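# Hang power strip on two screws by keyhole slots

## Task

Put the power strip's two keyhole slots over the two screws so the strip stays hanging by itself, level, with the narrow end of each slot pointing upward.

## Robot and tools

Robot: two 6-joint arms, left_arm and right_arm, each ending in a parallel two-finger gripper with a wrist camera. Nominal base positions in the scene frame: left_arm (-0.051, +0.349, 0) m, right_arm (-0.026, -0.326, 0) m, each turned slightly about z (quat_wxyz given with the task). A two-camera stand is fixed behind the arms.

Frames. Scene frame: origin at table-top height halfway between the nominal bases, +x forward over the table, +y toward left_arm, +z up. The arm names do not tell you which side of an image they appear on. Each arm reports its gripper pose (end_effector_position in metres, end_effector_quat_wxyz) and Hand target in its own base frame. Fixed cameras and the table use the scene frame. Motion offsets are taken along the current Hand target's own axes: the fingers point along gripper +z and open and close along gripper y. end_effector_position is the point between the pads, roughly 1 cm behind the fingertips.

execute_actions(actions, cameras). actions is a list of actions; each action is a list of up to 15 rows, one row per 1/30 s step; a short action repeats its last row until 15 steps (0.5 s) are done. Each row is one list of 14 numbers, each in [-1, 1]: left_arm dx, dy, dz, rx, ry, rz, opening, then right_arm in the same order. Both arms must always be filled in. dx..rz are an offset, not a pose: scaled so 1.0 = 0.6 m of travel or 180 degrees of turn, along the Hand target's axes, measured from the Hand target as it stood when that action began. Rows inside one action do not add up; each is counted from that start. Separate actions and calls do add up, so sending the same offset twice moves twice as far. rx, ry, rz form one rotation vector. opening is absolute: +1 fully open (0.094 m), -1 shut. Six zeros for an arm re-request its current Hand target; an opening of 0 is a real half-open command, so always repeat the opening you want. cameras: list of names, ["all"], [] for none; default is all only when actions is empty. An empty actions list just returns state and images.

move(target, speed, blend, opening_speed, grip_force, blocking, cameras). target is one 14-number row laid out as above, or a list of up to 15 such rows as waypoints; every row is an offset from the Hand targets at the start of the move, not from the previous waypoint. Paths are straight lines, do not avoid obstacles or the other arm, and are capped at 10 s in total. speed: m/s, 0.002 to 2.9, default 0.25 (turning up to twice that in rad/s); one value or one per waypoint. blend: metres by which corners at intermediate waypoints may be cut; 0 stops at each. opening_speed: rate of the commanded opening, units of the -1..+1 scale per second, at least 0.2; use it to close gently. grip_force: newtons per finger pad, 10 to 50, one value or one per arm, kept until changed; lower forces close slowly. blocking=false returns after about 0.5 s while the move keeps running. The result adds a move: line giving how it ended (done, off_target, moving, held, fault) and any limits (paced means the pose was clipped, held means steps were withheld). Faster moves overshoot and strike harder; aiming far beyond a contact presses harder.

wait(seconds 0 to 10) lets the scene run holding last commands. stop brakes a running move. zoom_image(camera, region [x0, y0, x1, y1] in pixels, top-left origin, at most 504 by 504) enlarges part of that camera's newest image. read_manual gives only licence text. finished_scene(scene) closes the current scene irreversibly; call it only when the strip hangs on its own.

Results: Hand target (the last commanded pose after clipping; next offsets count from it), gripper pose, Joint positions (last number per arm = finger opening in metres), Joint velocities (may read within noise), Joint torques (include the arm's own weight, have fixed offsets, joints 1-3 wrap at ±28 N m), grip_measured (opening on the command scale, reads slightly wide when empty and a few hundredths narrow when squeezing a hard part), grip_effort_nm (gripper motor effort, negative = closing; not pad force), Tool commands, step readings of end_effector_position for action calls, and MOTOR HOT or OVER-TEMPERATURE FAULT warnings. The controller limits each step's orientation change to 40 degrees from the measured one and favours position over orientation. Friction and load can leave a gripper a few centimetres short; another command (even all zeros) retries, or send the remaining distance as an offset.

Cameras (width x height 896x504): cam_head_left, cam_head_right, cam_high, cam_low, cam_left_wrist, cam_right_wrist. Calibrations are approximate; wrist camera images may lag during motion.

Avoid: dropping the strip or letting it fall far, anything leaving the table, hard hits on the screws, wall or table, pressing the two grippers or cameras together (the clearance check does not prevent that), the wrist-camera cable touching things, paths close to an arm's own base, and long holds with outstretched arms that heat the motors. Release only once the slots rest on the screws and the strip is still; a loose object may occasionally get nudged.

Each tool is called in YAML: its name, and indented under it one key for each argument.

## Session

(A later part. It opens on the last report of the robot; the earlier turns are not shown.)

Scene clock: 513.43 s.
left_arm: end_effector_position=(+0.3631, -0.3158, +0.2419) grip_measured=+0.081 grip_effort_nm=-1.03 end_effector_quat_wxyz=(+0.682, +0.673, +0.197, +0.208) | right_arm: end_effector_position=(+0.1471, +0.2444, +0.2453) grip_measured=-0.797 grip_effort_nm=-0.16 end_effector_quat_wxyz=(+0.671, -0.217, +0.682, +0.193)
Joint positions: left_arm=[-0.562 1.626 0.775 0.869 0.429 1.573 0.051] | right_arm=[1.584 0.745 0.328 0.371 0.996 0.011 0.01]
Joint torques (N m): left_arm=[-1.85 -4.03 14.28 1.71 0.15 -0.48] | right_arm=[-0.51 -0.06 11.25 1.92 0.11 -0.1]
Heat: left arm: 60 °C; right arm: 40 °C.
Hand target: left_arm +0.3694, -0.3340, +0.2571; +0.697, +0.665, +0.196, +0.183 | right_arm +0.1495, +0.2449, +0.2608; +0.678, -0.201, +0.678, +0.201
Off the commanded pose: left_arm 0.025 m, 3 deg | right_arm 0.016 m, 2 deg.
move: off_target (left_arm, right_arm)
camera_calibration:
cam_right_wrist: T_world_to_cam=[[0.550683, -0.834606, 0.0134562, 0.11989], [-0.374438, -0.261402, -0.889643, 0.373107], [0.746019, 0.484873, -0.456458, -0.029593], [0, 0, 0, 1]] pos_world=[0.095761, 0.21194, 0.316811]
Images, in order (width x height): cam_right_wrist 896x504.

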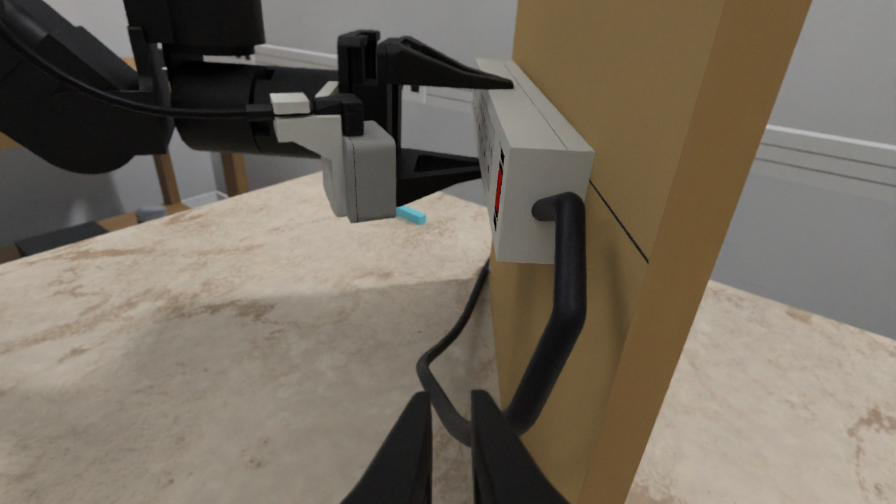

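move:
  target: [0,0,0.0,0,-0.008,-0.01,-0.35,0,0,0,0,0,0,-0.8]
  speed: 0.03

move:
  target: [0,0,0.0,0,-0.004,-0.01,-0.35,0,0,0,0,0,0,-0.8]
  speed: 0.03
  cameras: ["cam_right_wrist","cam_head_right"]

zoom_image:
  camera: "cam_right_wrist"
  region: [420, 50, 640, 270]

zoom_image:
  camera: "cam_head_right"
  region: [330, 160, 450, 280]

Scene clock: 520.13 s.
left_arm: end_effector_position=(+0.3630, -0.3160, +0.2418) grip_measured=+0.081 grip_effort_nm=-1.03 end_effector_quat_wxyz=(+0.684, +0.676, +0.190, +0.197) | right_arm: end_effector_position=(+0.1471, +0.2444, +0.2453) grip_measured=-0.797 grip_effort_nm=-0.16 end_effector_quat_wxyz=(+0.671, -0.217, +0.682, +0.193)
Joint positions: left_arm=[-0.549 1.632 0.784 0.865 0.468 1.57 0.051] | right_arm=[1.584 0.745 0.328 0.371 0.996 0.011 0.01]
Joint torques (N m): left_arm=[-1.95 -3.97 14.19 1.74 0.12 -0.74] | right_arm=[-0.55 -0.27 11.17 1.91 0.09 -0.09]
Heat: left arm: 59 °C; right arm: 40 °C.
Hand target: left_arm +0.3694, -0.3341, +0.2570; +0.702, +0.664, +0.198, +0.164 | right_arm +0.1495, +0.2449, +0.2608; +0.678, -0.201, +0.678, +0.201
Off the commanded pose: left_arm 0.024 m, 5 deg | right_arm 0.016 m, 2 deg.
move: off_target (left_arm, right_arm)

Scene clock: 521.13 s.
left_arm: end_effector_position=(+0.3632, -0.3159, +0.2433) grip_measured=+0.081 grip_effort_nm=-1.03 end_effector_quat_wxyz=(+0.689, +0.674, +0.193, +0.185) | right_arm: end_effector_position=(+0.1471, +0.2444, +0.2453) grip_measured=-0.797 grip_effort_nm=-0.16 end_effector_quat_wxyz=(+0.671, -0.217, +0.682, +0.193)
Joint positions: left_arm=[-0.541 1.635 0.79 0.865 0.488 1.544 0.051] | right_arm=[1.584 0.745 0.328 0.371 0.996 0.011 0.01]
Joint torques (N m): left_arm=[-2.07 -3.86 14.05 1.74 0.1 -0.79] | right_arm=[-0.55 -0.2 11.11 1.95 0.12 -0.08]
Heat: left arm: 59 °C; right arm: 40 °C.
Hand target: left_arm +0.3694, -0.3341, +0.2571; +0.706, +0.662, +0.204, +0.149 | right_arm +0.1495, +0.2449, +0.2608; +0.678, -0.201, +0.678, +0.201
Off the commanded pose: left_arm 0.024 m, 5 deg | right_arm 0.016 m, 2 deg.
move: off_target (left_arm, right_arm)
camera_calibration:
cam_right_wrist: T_world_to_cam=[[0.550683, -0.834606, 0.0134562, 0.11989], [-0.374438, -0.261402, -0.889643, 0.373107], [0.746019, 0.484873, -0.456458, -0.029593], [0, 0, 0, 1]] pos_world=[0.095761, 0.21194, 0.316811]
Images, in order (width x height): cam_head_right 896x504, cam_right_wrist 896x504.

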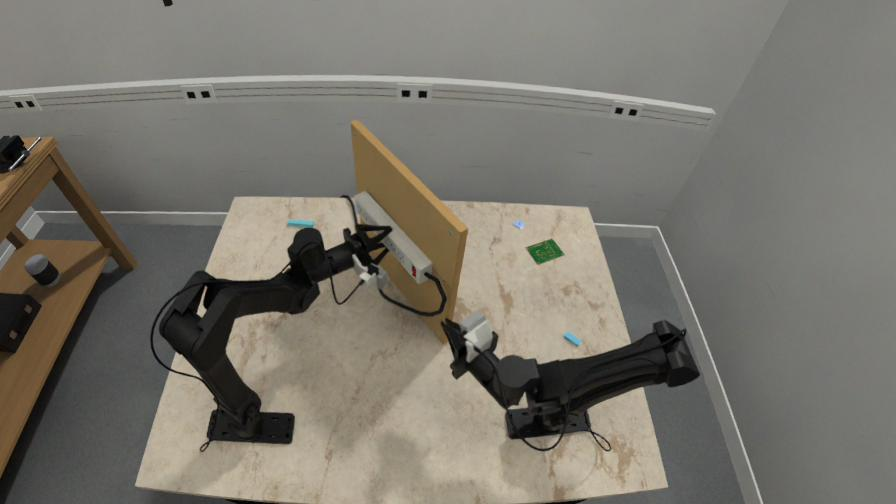

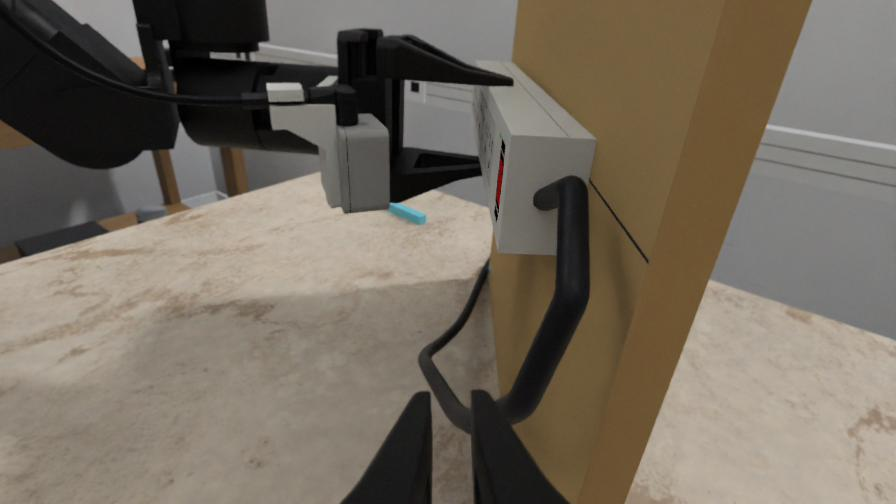

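Scaled by 2.291 from the camera's 896x504 image, which has a finer 1280x720 frame.

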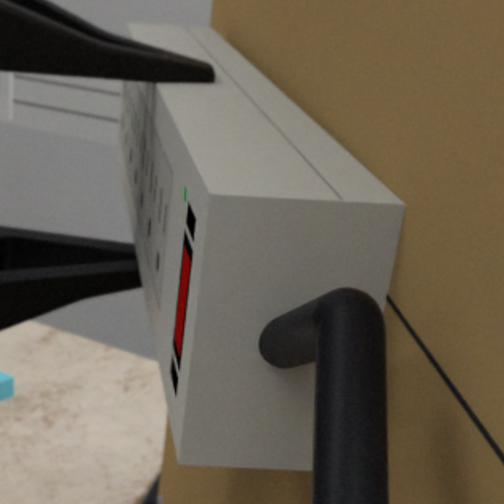

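Scaled by 4.200 from the camera's 896x504 image, which has a finer 1280x720 frame.

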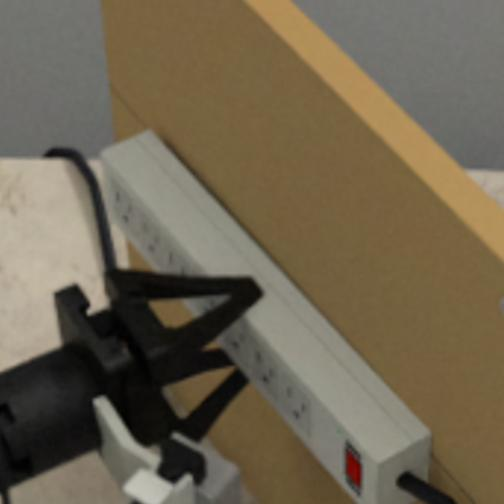

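move:
  target: [0,-0.008,0.0,0,0,0.008,-0.35,0,0,0,0,0,0,-0.8]
  speed: 0.03

move:
  target: [0,-0.008,0.0,0.004,0,0.008,-0.35,0,0,0,0,0,0,-0.8]
  speed: 0.03

move:
  target: [0,-0.008,-0.002,0.004,0,0,-0.35,0,0,0,0,0,0,-0.8]
  speed: 0.03
  cameras: ["cam_right_wrist"]

zoom_image:
  camera: "cam_right_wrist"
  region: [420, 50, 640, 270]

Scene clock: 528.97 s.
left_arm: end_effector_position=(+0.3635, -0.3158, +0.2429) grip_measured=+0.081 grip_effort_nm=-1.03 end_effector_quat_wxyz=(+0.691, +0.673, +0.190, +0.184) | right_arm: end_effector_position=(+0.1471, +0.2444, +0.2453) grip_measured=-0.797 grip_effort_nm=-0.16 end_effector_quat_wxyz=(+0.671, -0.217, +0.682, +0.193)
Joint positions: left_arm=[-0.538 1.642 0.79 0.877 0.498 1.544 0.051] | right_arm=[1.584 0.745 0.328 0.371 0.996 0.011 0.01]
Joint torques (N m): left_arm=[-2.58 -3.43 13.23 1.82 -0.01 -0.56] | right_arm=[-0.42 -0.2 11.1 1.91 0.1 -0.11]
Heat: left arm: 57 °C; right arm: 40 °C.
Hand target: left_arm +0.3692, -0.3344, +0.2522; +0.704, +0.664, +0.196, +0.157 | right_arm +0.1495, +0.2449, +0.2608; +0.678, -0.201, +0.678, +0.201
Off the commanded pose: left_arm 0.022 m, 4 deg | right_arm 0.016 m, 2 deg.
move: off_target (left_arm, right_arm)

Scene clock: 529.67 s.
left_arm: end_effector_position=(+0.3635, -0.3160, +0.2427) grip_measured=+0.081 grip_effort_nm=-1.03 end_effector_quat_wxyz=(+0.691, +0.673, +0.189, +0.184) | right_arm: end_effector_position=(+0.1471, +0.2444, +0.2453) grip_measured=-0.797 grip_effort_nm=-0.16 end_effector_quat_wxyz=(+0.671, -0.217, +0.682, +0.193)
Joint positions: left_arm=[-0.538 1.642 0.79 0.878 0.499 1.546 0.051] | right_arm=[1.584 0.745 0.328 0.371 0.996 0.011 0.01]
Joint torques (N m): left_arm=[-2.66 -3.11 12.93 1.76 -0.01 -0.3] | right_arm=[-0.49 -0.1 11.03 1.95 0.12 -0.13]
Heat: left arm: 57 °C; right arm: 40 °C.
Hand target: left_arm +0.3689, -0.3348, +0.2474; +0.698, +0.671, +0.188, +0.165 | right_arm +0.1495, +0.2449, +0.2608; +0.678, -0.201, +0.678, +0.201
Off the commanded pose: left_arm 0.020 m, 2 deg | right_arm 0.016 m, 2 deg.
move: off_target (left_arm, right_arm)

Scene clock: 530.37 s.
left_arm: end_effector_position=(+0.3635, -0.3159, +0.2427) grip_measured=+0.081 grip_effort_nm=-1.03 end_effector_quat_wxyz=(+0.691, +0.673, +0.188, +0.185) | right_arm: end_effector_position=(+0.1471, +0.2444, +0.2453) grip_measured=-0.797 grip_effort_nm=-0.16 end_effector_quat_wxyz=(+0.671, -0.217, +0.682, +0.193)
Joint positions: left_arm=[-0.537 1.642 0.79 0.878 0.5 1.547 0.051] | right_arm=[1.584 0.745 0.328 0.371 0.996 0.011 0.01]
Joint torques (N m): left_arm=[-2.58 -3.06 12.33 1.69 0 -0.24] | right_arm=[-0.49 -0.16 11.11 1.92 0.09 -0.08]
Heat: left arm: 57 °C; right arm: 40 °C.
Hand target: left_arm +0.3683, -0.3339, +0.2426; +0.694, +0.675, +0.189, +0.164 | right_arm +0.1495, +0.2449, +0.2608; +0.678, -0.201, +0.678, +0.201
Off the commanded pose: left_arm 0.019 m, 2 deg | right_arm 0.016 m, 2 deg.
move: off_target (left_arm, right_arm)
camera_calibration:
cam_right_wrist: T_world_to_cam=[[0.550683, -0.834606, 0.0134562, 0.11989], [-0.374438, -0.261402, -0.889643, 0.373107], [0.746019, 0.484873, -0.456458, -0.029593], [0, 0, 0, 1]] pos_world=[0.095761, 0.21194, 0.316811]
Images, in order (width x height): cam_right_wrist 896x504.

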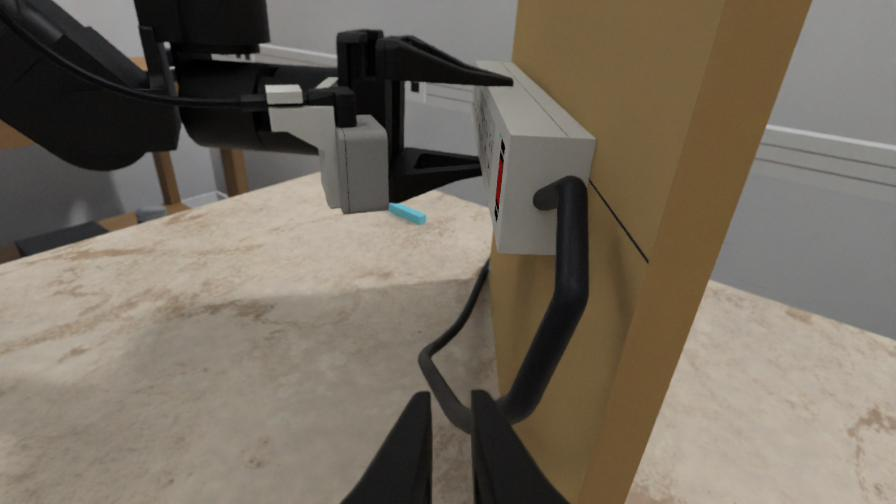

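Scaled by 2.291 from the camera's 896x504 image, which has a finer 1280x720 frame.

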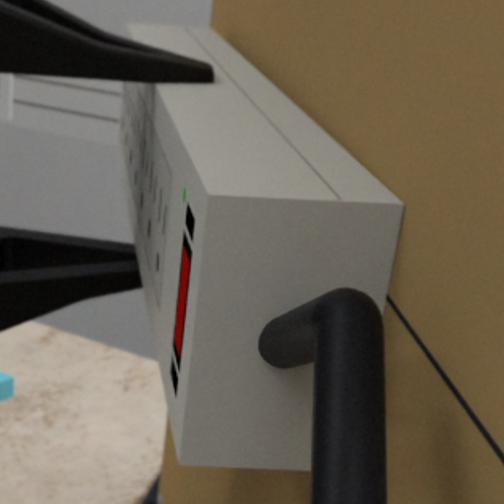

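move:
  target: [0,0,0.02,0,-0.02,0.012,-0.35,0,0,0,0,0,0,-0.8]
  speed: 0.05
  cameras: ["cam_right_wrist"]

zoom_image:
  camera: "cam_right_wrist"
  region: [420, 50, 640, 270]

Scene clock: 547.57 s.
left_arm: end_effector_position=(+0.3635, -0.3167, +0.2408) grip_measured=+0.081 grip_effort_nm=-1.03 end_effector_quat_wxyz=(+0.698, +0.679, +0.155, +0.166) | right_arm: end_effector_position=(+0.1471, +0.2444, +0.2453) grip_measured=-0.797 grip_effort_nm=-0.16 end_effector_quat_wxyz=(+0.671, -0.217, +0.682, +0.193)
Joint positions: left_arm=[-0.503 1.68 0.812 0.905 0.61 1.559 0.051] | right_arm=[1.584 0.745 0.328 0.371 0.996 0.011 0.01]
Joint torques (N m): left_arm=[-4.78 -2.37 15.23 1.36 -0.38 -0.04] | right_arm=[-0.46 -0.18 11.17 1.97 0.09 -0.15]
Heat: left arm: 57 °C; right arm: 41 °C.
Hand target: left_arm +0.3740, -0.3444, +0.2429; +0.696, +0.684, +0.155, +0.156 | right_arm +0.1495, +0.2449, +0.2608; +0.678, -0.201, +0.678, +0.201
Off the commanded pose: left_arm 0.030 m, 1 deg | right_arm 0.016 m, 2 deg.
move: off_target (left_arm, right_arm)
camera_calibration:
cam_right_wrist: T_world_to_cam=[[0.550683, -0.834606, 0.0134562, 0.11989], [-0.374438, -0.261402, -0.889643, 0.373107], [0.746019, 0.484873, -0.456458, -0.029593], [0, 0, 0, 1]] pos_world=[0.095761, 0.21194, 0.316811]
Images, in order (width x height): cam_right_wrist 896x504.

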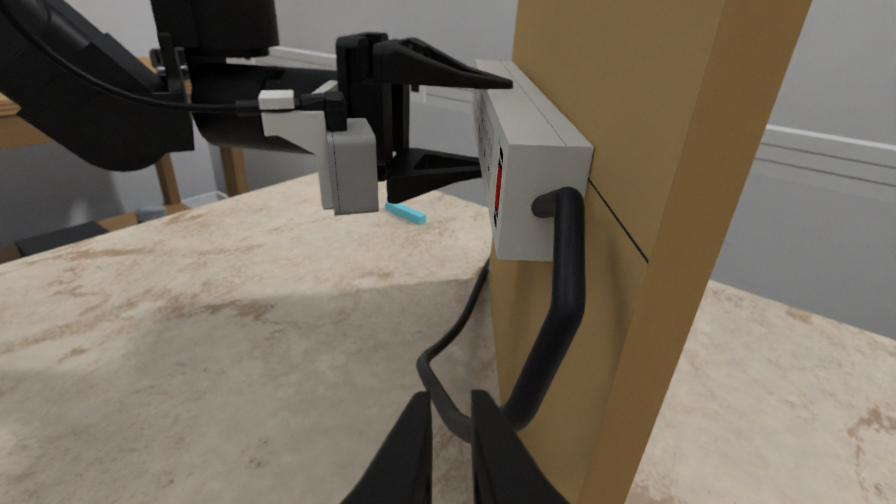

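Scaled by 2.291 from the camera's 896x504 image, which has a finer 1280x720 frame.

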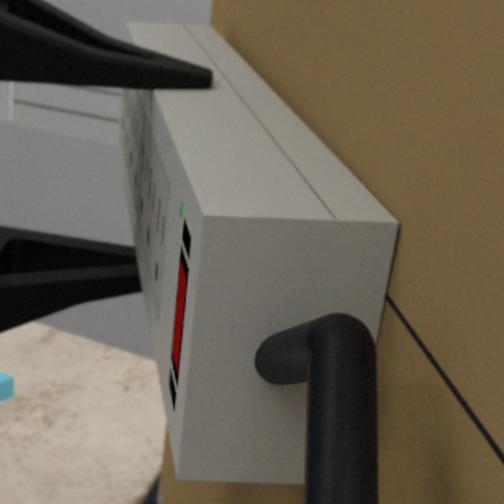

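move:
  target:
    - [0,0,-0.022,0,0,0,-0.35,0,0,0,0,0,0,-0.8]
    - [0,-0.03,-0.022,0,0,0,-0.35,0,0,0,0,0,0,-0.8]
    - [0,-0.05,-0.022,0,0,0,-0.35,0,0,0,0,0,0,-0.8]
  speed: 0.05
  cameras: ["cam_right_wrist"]

zoom_image:
  camera: "cam_right_wrist"
  region: [420, 50, 640, 270]

Scene clock: 553.07 s.
left_arm: end_effector_position=(+0.3635, -0.3163, +0.2393) grip_measured=+0.081 grip_effort_nm=-1.03 end_effector_quat_wxyz=(+0.712, +0.668, +0.138, +0.168) | right_arm: end_effector_position=(+0.1471, +0.2444, +0.2453) grip_measured=-0.797 grip_effort_nm=-0.16 end_effector_quat_wxyz=(+0.671, -0.217, +0.682, +0.193)
Joint positions: left_arm=[-0.493 1.722 0.8 1.008 0.64 1.547 0.051] | right_arm=[1.584 0.745 0.328 0.371 0.996 0.011 0.01]
Joint torques (N m): left_arm=[-3.71 -2.28 7.91 1.6 -0.47 0.11] | right_arm=[-0.42 -0.31 11.26 1.91 0.1 -0.11]
Heat: left arm: 56 °C; right arm: 41 °C.
Hand target: left_arm +0.3685, -0.3331, +0.2127; +0.696, +0.684, +0.154, +0.155 | right_arm +0.1495, +0.2449, +0.2608; +0.678, -0.201, +0.678, +0.201
Off the commanded pose: left_arm 0.032 m, 3 deg | right_arm 0.016 m, 2 deg.
move: off_target (left_arm, right_arm)
camera_calibration:
cam_right_wrist: T_world_to_cam=[[0.550683, -0.834606, 0.0134562, 0.11989], [-0.374438, -0.261402, -0.889643, 0.373107], [0.746019, 0.484873, -0.456458, -0.029593], [0, 0, 0, 1]] pos_world=[0.095761, 0.21194, 0.316811]
Images, in order (width x height): cam_right_wrist 896x504.

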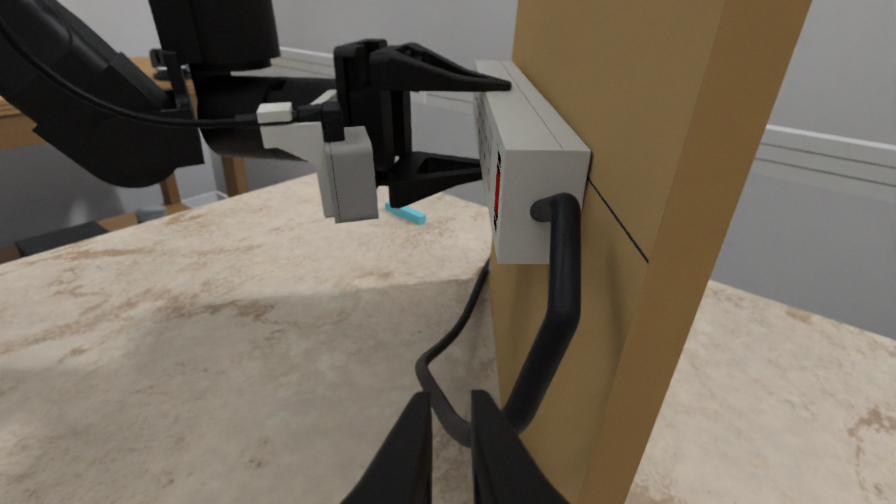

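Scaled by 2.291 from the camera's 896x504 image, which has a finer 1280x720 frame.

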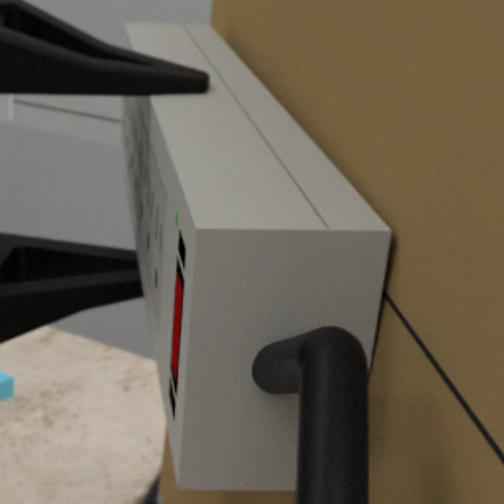

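move:
  target:
    - [0,-0.01,0.0,0,0,-0.02,-0.35,0,0,0,0,0,0,-0.8]
    - [0,-0.04,0.0,0,0,-0.035,-0.35,0,0,0,0,0,0,-0.8]
  speed: 0.05
  cameras: ["cam_right_wrist"]

zoom_image:
  camera: "cam_right_wrist"
  region: [420, 50, 640, 270]

Scene clock: 558.63 s.
left_arm: end_effector_position=(+0.3640, -0.3166, +0.2382) grip_measured=+0.083 grip_effort_nm=-1.03 end_effector_quat_wxyz=(+0.732, +0.646, +0.134, +0.169) | right_arm: end_effector_position=(+0.1471, +0.2444, +0.2453) grip_measured=-0.797 grip_effort_nm=-0.16 end_effector_quat_wxyz=(+0.671, -0.217, +0.682, +0.193)
Joint positions: left_arm=[-0.493 1.782 0.783 1.161 0.641 1.495 0.051] | right_arm=[1.584 0.745 0.328 0.371 0.996 0.011 0.01]
Joint torques (N m): left_arm=[-3.73 -2.13 5.29 1.11 -0.52 -0.39] | right_arm=[-0.42 -0.14 11.11 1.92 0.14 -0.08]
Heat: left arm: 56 °C; right arm: 41 °C.
Hand target: left_arm +0.3686, -0.3334, +0.1886; +0.704, +0.674, +0.192, +0.117 | right_arm +0.1495, +0.2449, +0.2608; +0.678, -0.201, +0.678, +0.201
Off the commanded pose: left_arm 0.052 m, 10 deg | right_arm 0.016 m, 2 deg.
move: off_target (left_arm, right_arm)
camera_calibration:
cam_right_wrist: T_world_to_cam=[[0.550683, -0.834606, 0.0134562, 0.11989], [-0.374438, -0.261402, -0.889643, 0.373107], [0.746019, 0.484873, -0.456458, -0.029593], [0, 0, 0, 1]] pos_world=[0.095761, 0.21194, 0.316811]
Images, in order (width x height): cam_right_wrist 896x504.

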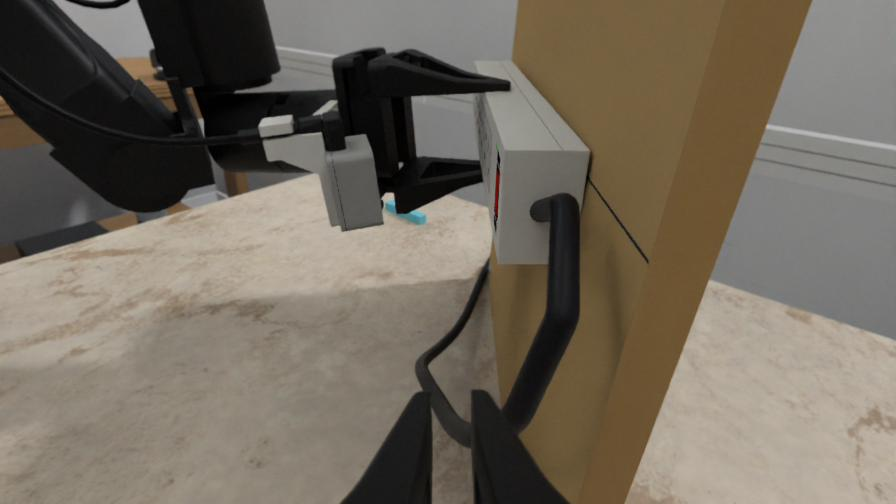

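Scaled by 2.291 from the camera's 896x504 image, which has a finer 1280x720 frame.

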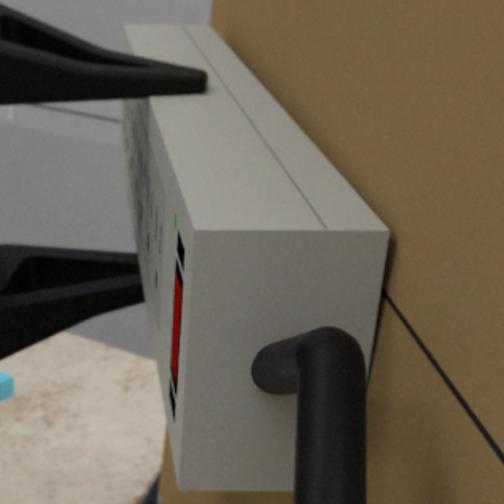

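move:
  target:
    - [0,0.03,0.0,0,0,0.035,-0.35,0,0,0,0,0,0,-0.8]
    - [0,0.03,0.03,0,-0.04,0.02,-0.35,0,0,0,0,0,0,-0.8]
    - [0,0.03,0.03,0,-0.04,0.05,-0.35,0,0,0,0,0,0,-0.8]
    - [0,0.015,0.03,0,-0.04,-0.01,-0.35,0,0,0,0,0,0,-0.8]
  speed: 0.06
  cameras: ["cam_right_wrist"]

zoom_image:
  camera: "cam_right_wrist"
  region: [420, 50, 640, 270]

zoom_image:
  camera: "cam_right_wrist"
  region: [460, 40, 560, 140]

Scene clock: 571.67 s.
left_arm: end_effector_position=(+0.3639, -0.3181, +0.2381) grip_measured=+0.087 grip_effort_nm=-1.03 end_effector_quat_wxyz=(+0.742, +0.654, +0.079, +0.127) | right_arm: end_effector_position=(+0.1471, +0.2444, +0.2453) grip_measured=-0.797 grip_effort_nm=-0.16 end_effector_quat_wxyz=(+0.671, -0.217, +0.682, +0.193)
Joint positions: left_arm=[-0.441 1.848 0.857 1.188 0.831 1.474 0.051] | right_arm=[1.584 0.745 0.328 0.371 0.996 0.011 0.01]
Joint torques (N m): left_arm=[-6.23 -2.11 8.98 0.57 -0.93 -0.63] | right_arm=[-0.35 -0.12 11.26 1.89 0.11 -0.09]
Heat: left arm: 53 °C; right arm: 41 °C.
Hand target: left_arm +0.3773, -0.3491, +0.1977; +0.716, +0.677, +0.158, +0.063 | right_arm +0.1495, +0.2449, +0.2608; +0.678, -0.201, +0.678, +0.201
Off the commanded pose: left_arm 0.053 m, 12 deg | right_arm 0.016 m, 2 deg.
move: off_target (left_arm, right_arm)
camera_calibration:
cam_right_wrist: T_world_to_cam=[[0.550683, -0.834606, 0.0134562, 0.11989], [-0.374438, -0.261402, -0.889643, 0.373107], [0.746019, 0.484873, -0.456458, -0.029593], [0, 0, 0, 1]] pos_world=[0.095761, 0.21194, 0.316811]
Images, in order (width x height): cam_right_wrist 896x504.

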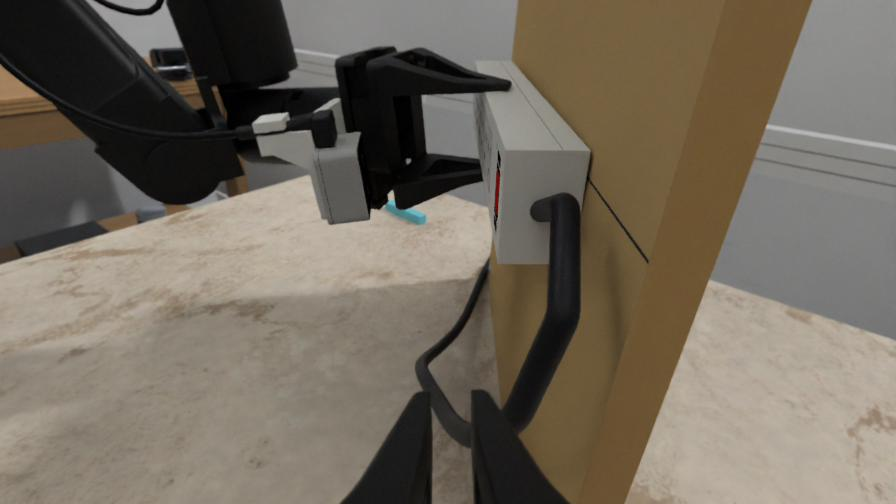

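Scaled by 2.291 from the camera's 896x504 image, which has a finer 1280x720 frame.

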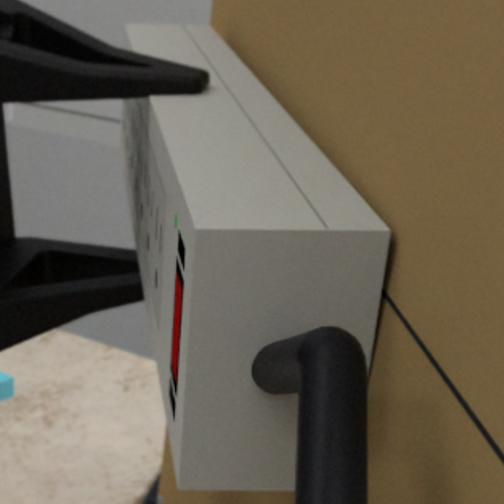

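Scaled by 5.040 from the camera's 896x504 image, which has a finer 1280x720 frame.

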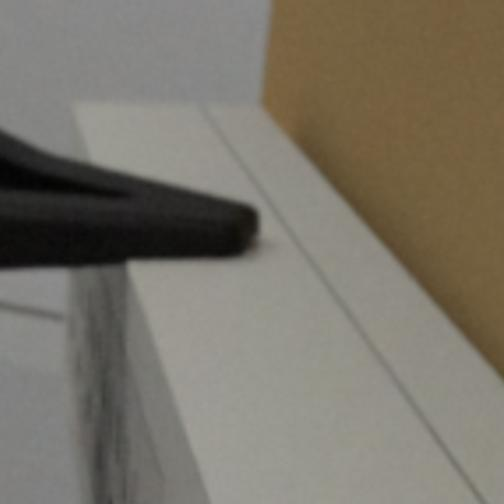

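move:
  target:
    - [0,0.015,-0.03,0,0.05,0.03,-0.35,0,0,0,0,0,0,-0.8]
    - [0,0.015,-0.055,0,0.06,0.03,-0.35,0,0,0,0,0,0,-0.8]
  speed: 0.05
  cameras: ["cam_right_wrist"]

zoom_image:
  camera: "cam_right_wrist"
  region: [420, 50, 640, 270]

Scene clock: 578.13 s.
left_arm: end_effector_position=(+0.3643, -0.3162, +0.2393) grip_measured=+0.087 grip_effort_nm=-1.03 end_effector_quat_wxyz=(+0.726, +0.649, +0.147, +0.176) | right_arm: end_effector_position=(+0.1471, +0.2444, +0.2453) grip_measured=-0.797 grip_effort_nm=-0.16 end_effector_quat_wxyz=(+0.671, -0.217, +0.682, +0.193)
Joint positions: left_arm=[-0.504 1.754 0.776 1.118 0.602 1.506 0.051] | right_arm=[1.584 0.745 0.328 0.371 0.996 0.011 0.01]
Joint torques (N m): left_arm=[-1.42 -6.74 4.07 0.95 -0.6 0.06] | right_arm=[-0.4 -0.21 11.12 1.92 0.13 -0.13]
Heat: left arm: 52 °C; right arm: 41 °C.
Hand target: left_arm +0.3681, -0.3171, +0.2057; +0.694, +0.675, +0.193, +0.161 | right_arm +0.1495, +0.2449, +0.2608; +0.678, -0.201, +0.678, +0.201
Off the commanded pose: left_arm 0.034 m, 7 deg | right_arm 0.016 m, 2 deg.
move: off_target (left_arm, right_arm)
camera_calibration:
cam_right_wrist: T_world_to_cam=[[0.550683, -0.834606, 0.0134562, 0.11989], [-0.374438, -0.261402, -0.889643, 0.373107], [0.746019, 0.484873, -0.456458, -0.029593], [0, 0, 0, 1]] pos_world=[0.095761, 0.21194, 0.316811]
Images, in order (width x height): cam_right_wrist 896x504.

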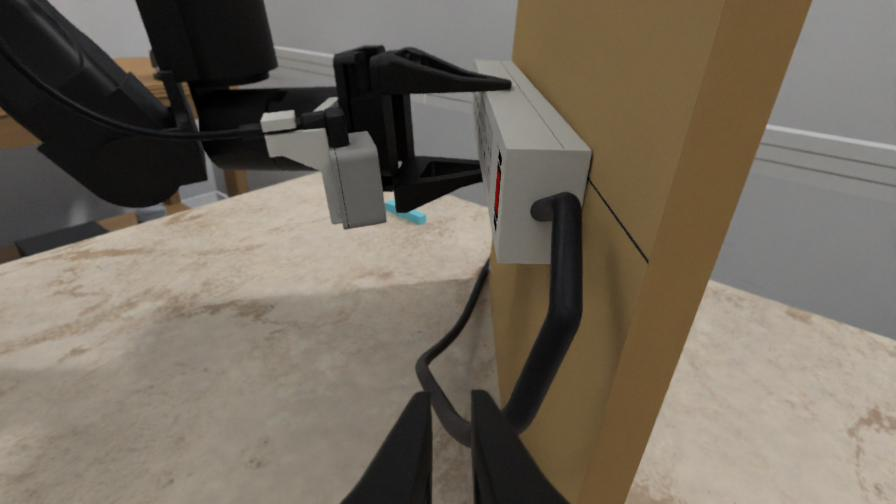

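Scaled by 2.291 from the camera's 896x504 image, which has a finer 1280x720 frame.

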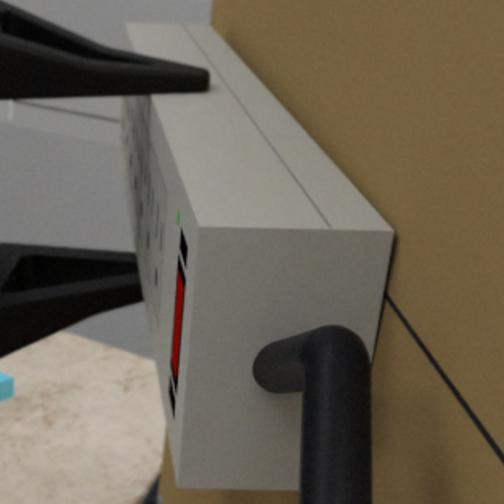

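move:
  target: [0,0.01,-0.05,0,0,0,-0.35,0,0,0,0,0,0,-0.8]
  speed: 0.04
  cameras: ["cam_right_wrist"]

zoom_image:
  camera: "cam_right_wrist"
  region: [420, 50, 640, 270]

Scene clock: 581.43 s.
left_arm: end_effector_position=(+0.3640, -0.3117, +0.2379) grip_measured=+0.087 grip_effort_nm=-1.03 end_effector_quat_wxyz=(+0.715, +0.655, +0.167, +0.180) | right_arm: end_effector_position=(+0.1471, +0.2444, +0.2453) grip_measured=-0.797 grip_effort_nm=-0.16 end_effector_quat_wxyz=(+0.671, -0.217, +0.682, +0.193)
Joint positions: left_arm=[-0.508 1.712 0.759 1.056 0.564 1.513 0.051] | right_arm=[1.584 0.745 0.328 0.371 0.996 0.011 0.01]
Joint torques (N m): left_arm=[3.4 -10.67 -0.51 1.48 0.24 -0.07] | right_arm=[-0.51 -0.14 11.06 1.91 0.12 -0.11]
Heat: left arm: 52 °C; right arm: 41 °C.
Hand target: left_arm +0.3537, -0.2907, +0.2111; +0.694, +0.675, +0.192, +0.160 | right_arm +0.1495, +0.2449, +0.2608; +0.678, -0.201, +0.678, +0.201
Off the commanded pose: left_arm 0.036 m, 5 deg | right_arm 0.016 m, 2 deg.
move: off_target (left_arm, right_arm)
camera_calibration:
cam_right_wrist: T_world_to_cam=[[0.550683, -0.834606, 0.0134562, 0.11989], [-0.374438, -0.261402, -0.889643, 0.373107], [0.746019, 0.484873, -0.456458, -0.029593], [0, 0, 0, 1]] pos_world=[0.095761, 0.21194, 0.316811]
Images, in order (width x height): cam_right_wrist 896x504.

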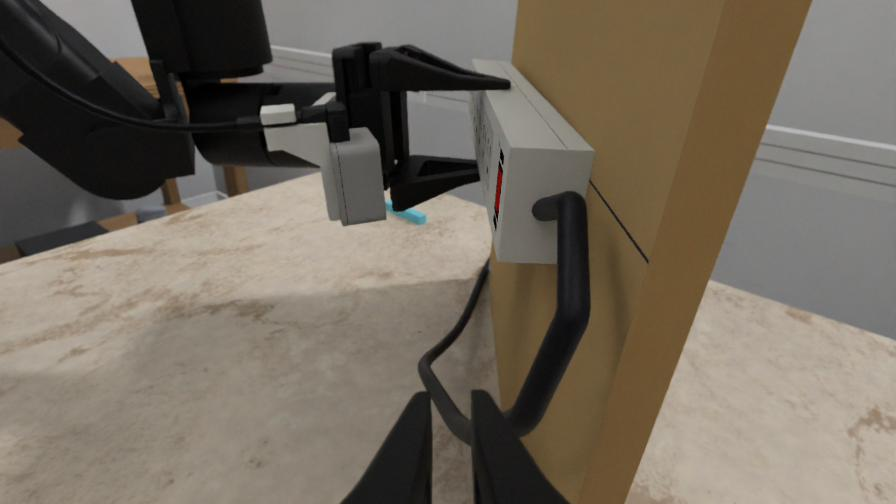

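Scaled by 2.291 from the camera's 896x504 image, which has a finer 1280x720 frame.

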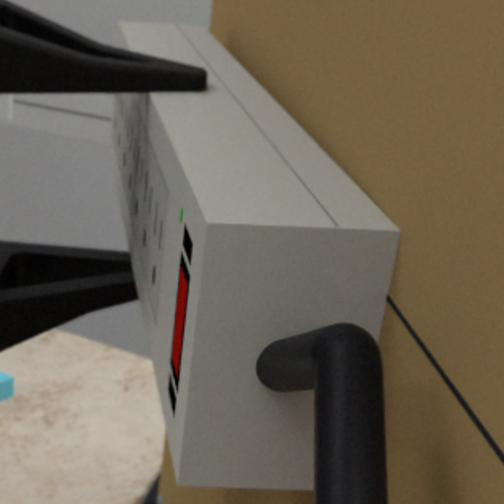

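move:
  target:
    - [0,0,0.0,0,0,-0.04,-0.35,0,0,0,0,0,0,-0.8]
    - [0,-0.01,0.05,0,-0.05,-0.04,-0.35,0,0,0,0,0,0,-0.8]
  speed: 0.05
  cameras: ["cam_right_wrist"]

zoom_image:
  camera: "cam_right_wrist"
  region: [420, 50, 640, 270]

move:
  target: [0,-0.015,0.03,0,-0.02,0,-0.35,0,0,0,0,0,0,-0.8]
  speed: 0.05
  cameras: ["cam_right_wrist"]

zoom_image:
  camera: "cam_right_wrist"
  region: [420, 50, 640, 270]

Scene clock: 590.87 s.
left_arm: end_effector_position=(+0.3639, -0.3145, +0.2317) grip_measured=+0.087 grip_effort_nm=-1.03 end_effector_quat_wxyz=(+0.736, +0.652, +0.146, +0.110) | right_arm: end_effector_position=(+0.1471, +0.2444, +0.2453) grip_measured=-0.797 grip_effort_nm=-0.16 end_effector_quat_wxyz=(+0.671, -0.217, +0.682, +0.193)
Joint positions: left_arm=[-0.46 1.802 0.805 1.141 0.737 1.402 0.051] | right_arm=[1.584 0.745 0.328 0.371 0.996 0.011 0.01]
Joint torques (N m): left_arm=[0.64 -5.15 7.04 1.02 0.2 -0.38] | right_arm=[-0.44 -0.13 11.22 1.92 0.11 -0.12]
Heat: left arm: 52 °C; right arm: 41 °C.
Hand target: left_arm +0.3679, -0.3172, +0.2055; +0.716, +0.672, +0.179, +0.063 | right_arm +0.1495, +0.2449, +0.2608; +0.678, -0.201, +0.678, +0.201
Off the commanded pose: left_arm 0.027 m, 7 deg | right_arm 0.016 m, 2 deg.
move: off_target (left_arm, right_arm)
camera_calibration:
cam_right_wrist: T_world_to_cam=[[0.550683, -0.834606, 0.0134562, 0.11989], [-0.374438, -0.261402, -0.889643, 0.373107], [0.746019, 0.484873, -0.456458, -0.029593], [0, 0, 0, 1]] pos_world=[0.095761, 0.21194, 0.316811]
Images, in order (width x height): cam_right_wrist 896x504.

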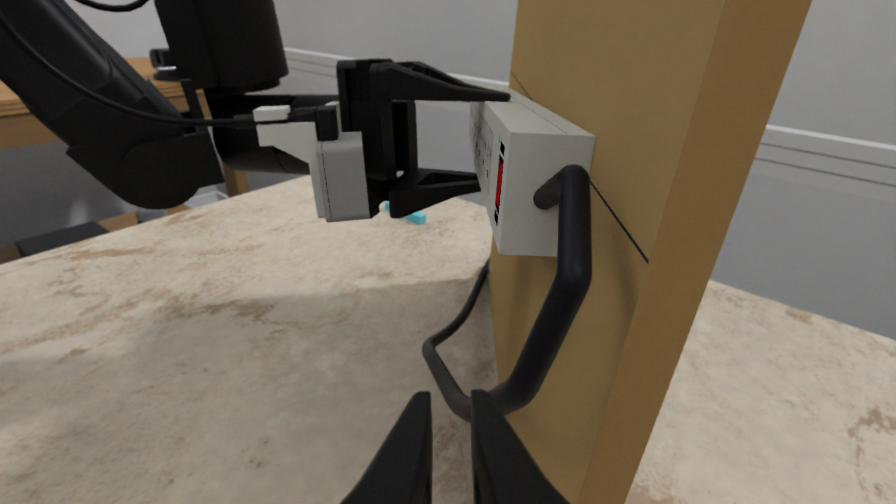

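Scaled by 2.291 from the camera's 896x504 image, which has a finer 1280x720 frame.

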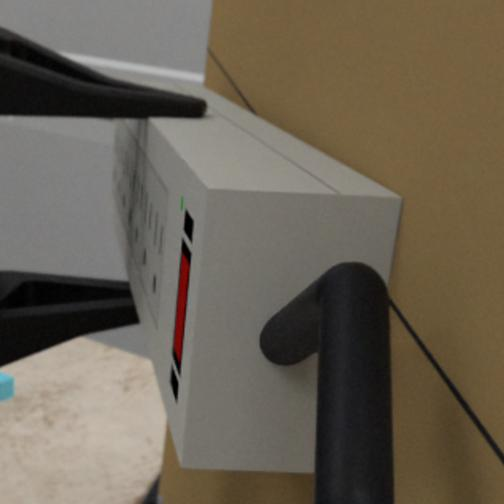

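Scene clock: 591.93 s.
left_arm: end_effector_position=(+0.3624, -0.3176, +0.2307) grip_measured=+0.087 grip_effort_nm=-1.03 end_effector_quat_wxyz=(+0.747, +0.650, +0.108, +0.088) | right_arm: end_effector_position=(+0.1471, +0.2444, +0.2453) grip_measured=-0.797 grip_effort_nm=-0.17 end_effector_quat_wxyz=(+0.671, -0.217, +0.682, +0.193)
Joint positions: left_arm=[-0.44 1.867 0.845 1.219 0.84 1.377 0.051] | right_arm=[1.584 0.745 0.328 0.371 0.996 0.011 0.01]
Joint torques (N m): left_arm=[-2.76 -3.62 8.7 0.62 -0.35 -0.23] | right_arm=[-0.5 -0.21 11.17 1.93 0.11 -0.11]
Heat: left arm: 52 °C; right arm: 41 °C.
Hand target: left_arm +0.3729, -0.3348, +0.1974; +0.721, +0.673, +0.157, +0.042 | right_arm +0.1495, +0.2449, +0.2608; +0.678, -0.201, +0.678, +0.201
Off the commanded pose: left_arm 0.039 m, 9 deg | right_arm 0.016 m, 2 deg.
move: off_target (left_arm, right_arm)
camera_calibration:
cam_right_wrist: T_world_to_cam=[[0.550683, -0.834606, 0.0134562, 0.11989], [-0.374438, -0.261402, -0.889643, 0.373107], [0.746019, 0.484873, -0.456458, -0.029593], [0, 0, 0, 1]] pos_world=[0.095761, 0.21194, 0.316811]
Images, in order (width x height): cam_right_wrist 896x504.

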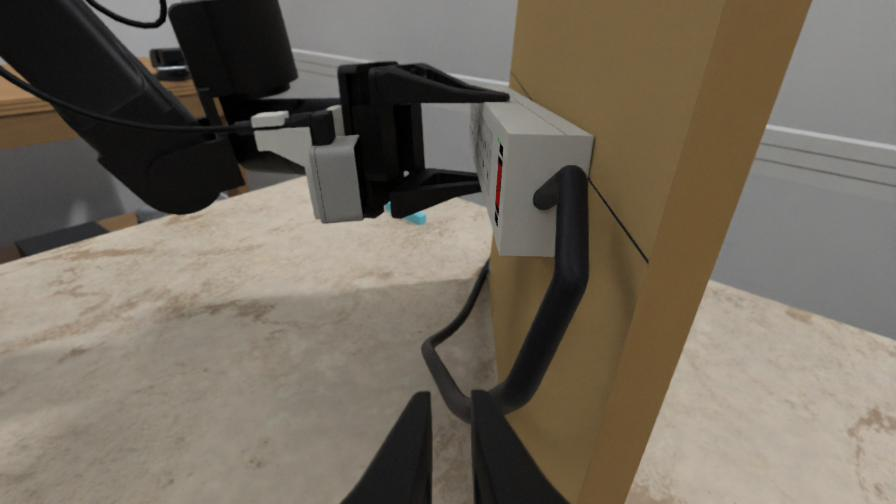

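Scaled by 2.291 from the camera's 896x504 image, which has a finer 1280x720 frame.

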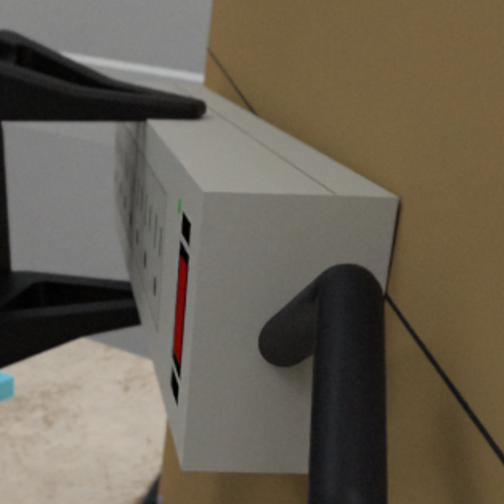

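move:
  target:
    - [0,0.02,-0.01,0,-0.02,0.05,-0.35,0,0,0,0,0,0,-0.8]
    - [0,0.03,-0.01,0,-0.03,0.07,-0.35,0,0,0,0,0,0,-0.8]
  speed: 0.04
  cameras: ["cam_right_wrist"]

zoom_image:
  camera: "cam_right_wrist"
  region: [420, 50, 640, 270]

Scene clock: 607.10 s.
left_arm: end_effector_position=(+0.3624, -0.3178, +0.2315) grip_measured=+0.087 grip_effort_nm=-1.03 end_effector_quat_wxyz=(+0.738, +0.670, +0.060, +0.059) | right_arm: end_effector_position=(+0.1471, +0.2444, +0.2453) grip_measured=-0.797 grip_effort_nm=-0.16 end_effector_quat_wxyz=(+0.671, -0.217, +0.682, +0.193)
Joint positions: left_arm=[-0.404 1.889 0.924 1.14 0.991 1.416 0.051] | right_arm=[1.584 0.745 0.328 0.371 0.996 0.011 0.01]
Joint torques (N m): left_arm=[-1.52 -5.07 9.01 0.97 -0.4 1.1] | right_arm=[-0.49 -0.18 11.07 1.94 0.11 -0.12]
Heat: left arm: 50 °C; right arm: 41 °C.
Hand target: left_arm +0.3738, -0.3275, +0.2147; +0.719, +0.688, +0.048, +0.089 | right_arm +0.1495, +0.2449, +0.2608; +0.678, -0.201, +0.678, +0.201
Off the commanded pose: left_arm 0.022 m, 5 deg | right_arm 0.016 m, 2 deg.
move: off_target (left_arm, right_arm)
camera_calibration:
cam_right_wrist: T_world_to_cam=[[0.550683, -0.834606, 0.0134562, 0.11989], [-0.374438, -0.261402, -0.889643, 0.373107], [0.746019, 0.484873, -0.456458, -0.029593], [0, 0, 0, 1]] pos_world=[0.095761, 0.21194, 0.316811]
Images, in order (width x height): cam_right_wrist 896x504.

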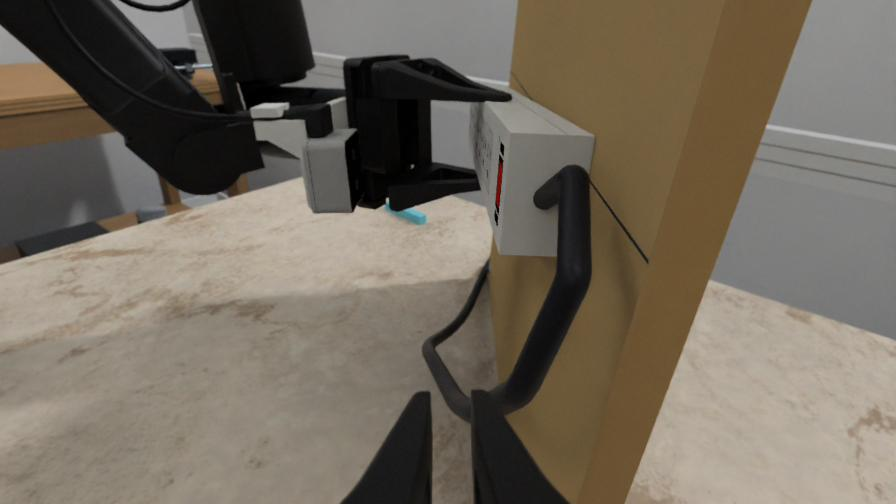

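Scaled by 2.291 from the camera's 896x504 image, which has a finer 1280x720 frame.

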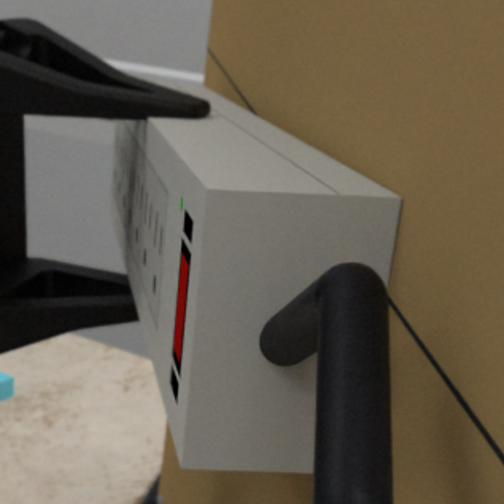

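move:
  target:
    - [0,0.015,-0.025,0,0.02,0.02,-0.35,0,0,0,0,0,0,-0.8]
  speed: 0.04
  cameras: ["cam_right_wrist"]

zoom_image:
  camera: "cam_right_wrist"
  region: [420, 50, 640, 270]

Scene clock: 615.70 s.
left_arm: end_effector_position=(+0.3651, -0.3145, +0.2345) grip_measured=+0.087 grip_effort_nm=-1.02 end_effector_quat_wxyz=(+0.733, +0.672, +0.063, +0.085) | right_arm: end_effector_position=(+0.1471, +0.2444, +0.2453) grip_measured=-0.797 grip_effort_nm=-0.16 end_effector_quat_wxyz=(+0.671, -0.217, +0.682, +0.193)
Joint positions: left_arm=[-0.403 1.858 0.911 1.1 0.954 1.468 0.051] | right_arm=[1.584 0.745 0.328 0.371 0.996 0.011 0.01]
Joint torques (N m): left_arm=[-0.03 -8.25 4.97 1.28 -0.47 1.19] | right_arm=[-0.43 -0.18 11.23 1.92 0.12 -0.12]
Heat: left arm: 49 °C; right arm: 41 °C.
Hand target: left_arm +0.3704, -0.3124, +0.2231; +0.714, +0.686, +0.049, +0.133 | right_arm +0.1495, +0.2449, +0.2608; +0.678, -0.201, +0.678, +0.201
Off the commanded pose: left_arm 0.013 m, 6 deg | right_arm 0.016 m, 2 deg.
move: off_target (left_arm, right_arm)
camera_calibration:
cam_right_wrist: T_world_to_cam=[[0.550683, -0.834606, 0.0134562, 0.11989], [-0.374438, -0.261402, -0.889643, 0.373107], [0.746019, 0.484873, -0.456458, -0.029593], [0, 0, 0, 1]] pos_world=[0.095761, 0.21194, 0.316811]
Images, in order (width x height): cam_right_wrist 896x504.

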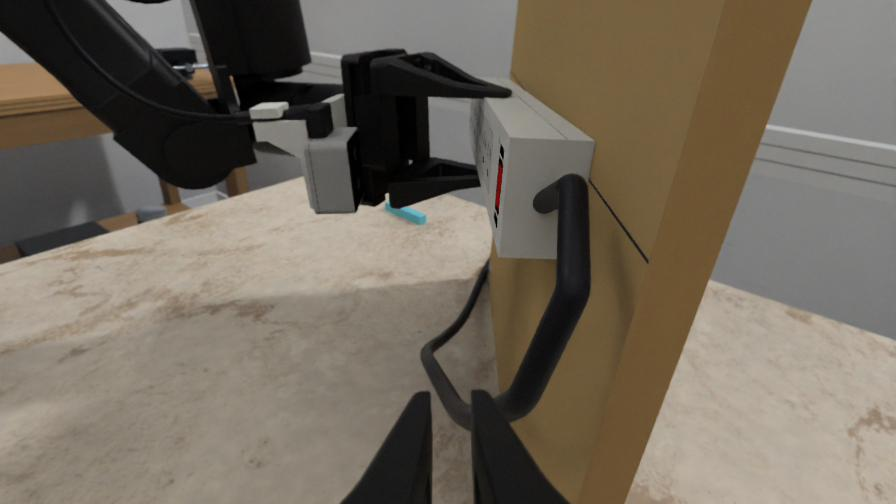

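Scaled by 2.291 from the camera's 896x504 image, which has a finer 1280x720 frame.

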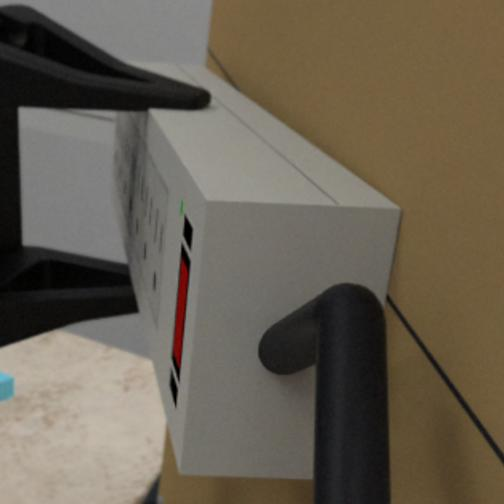

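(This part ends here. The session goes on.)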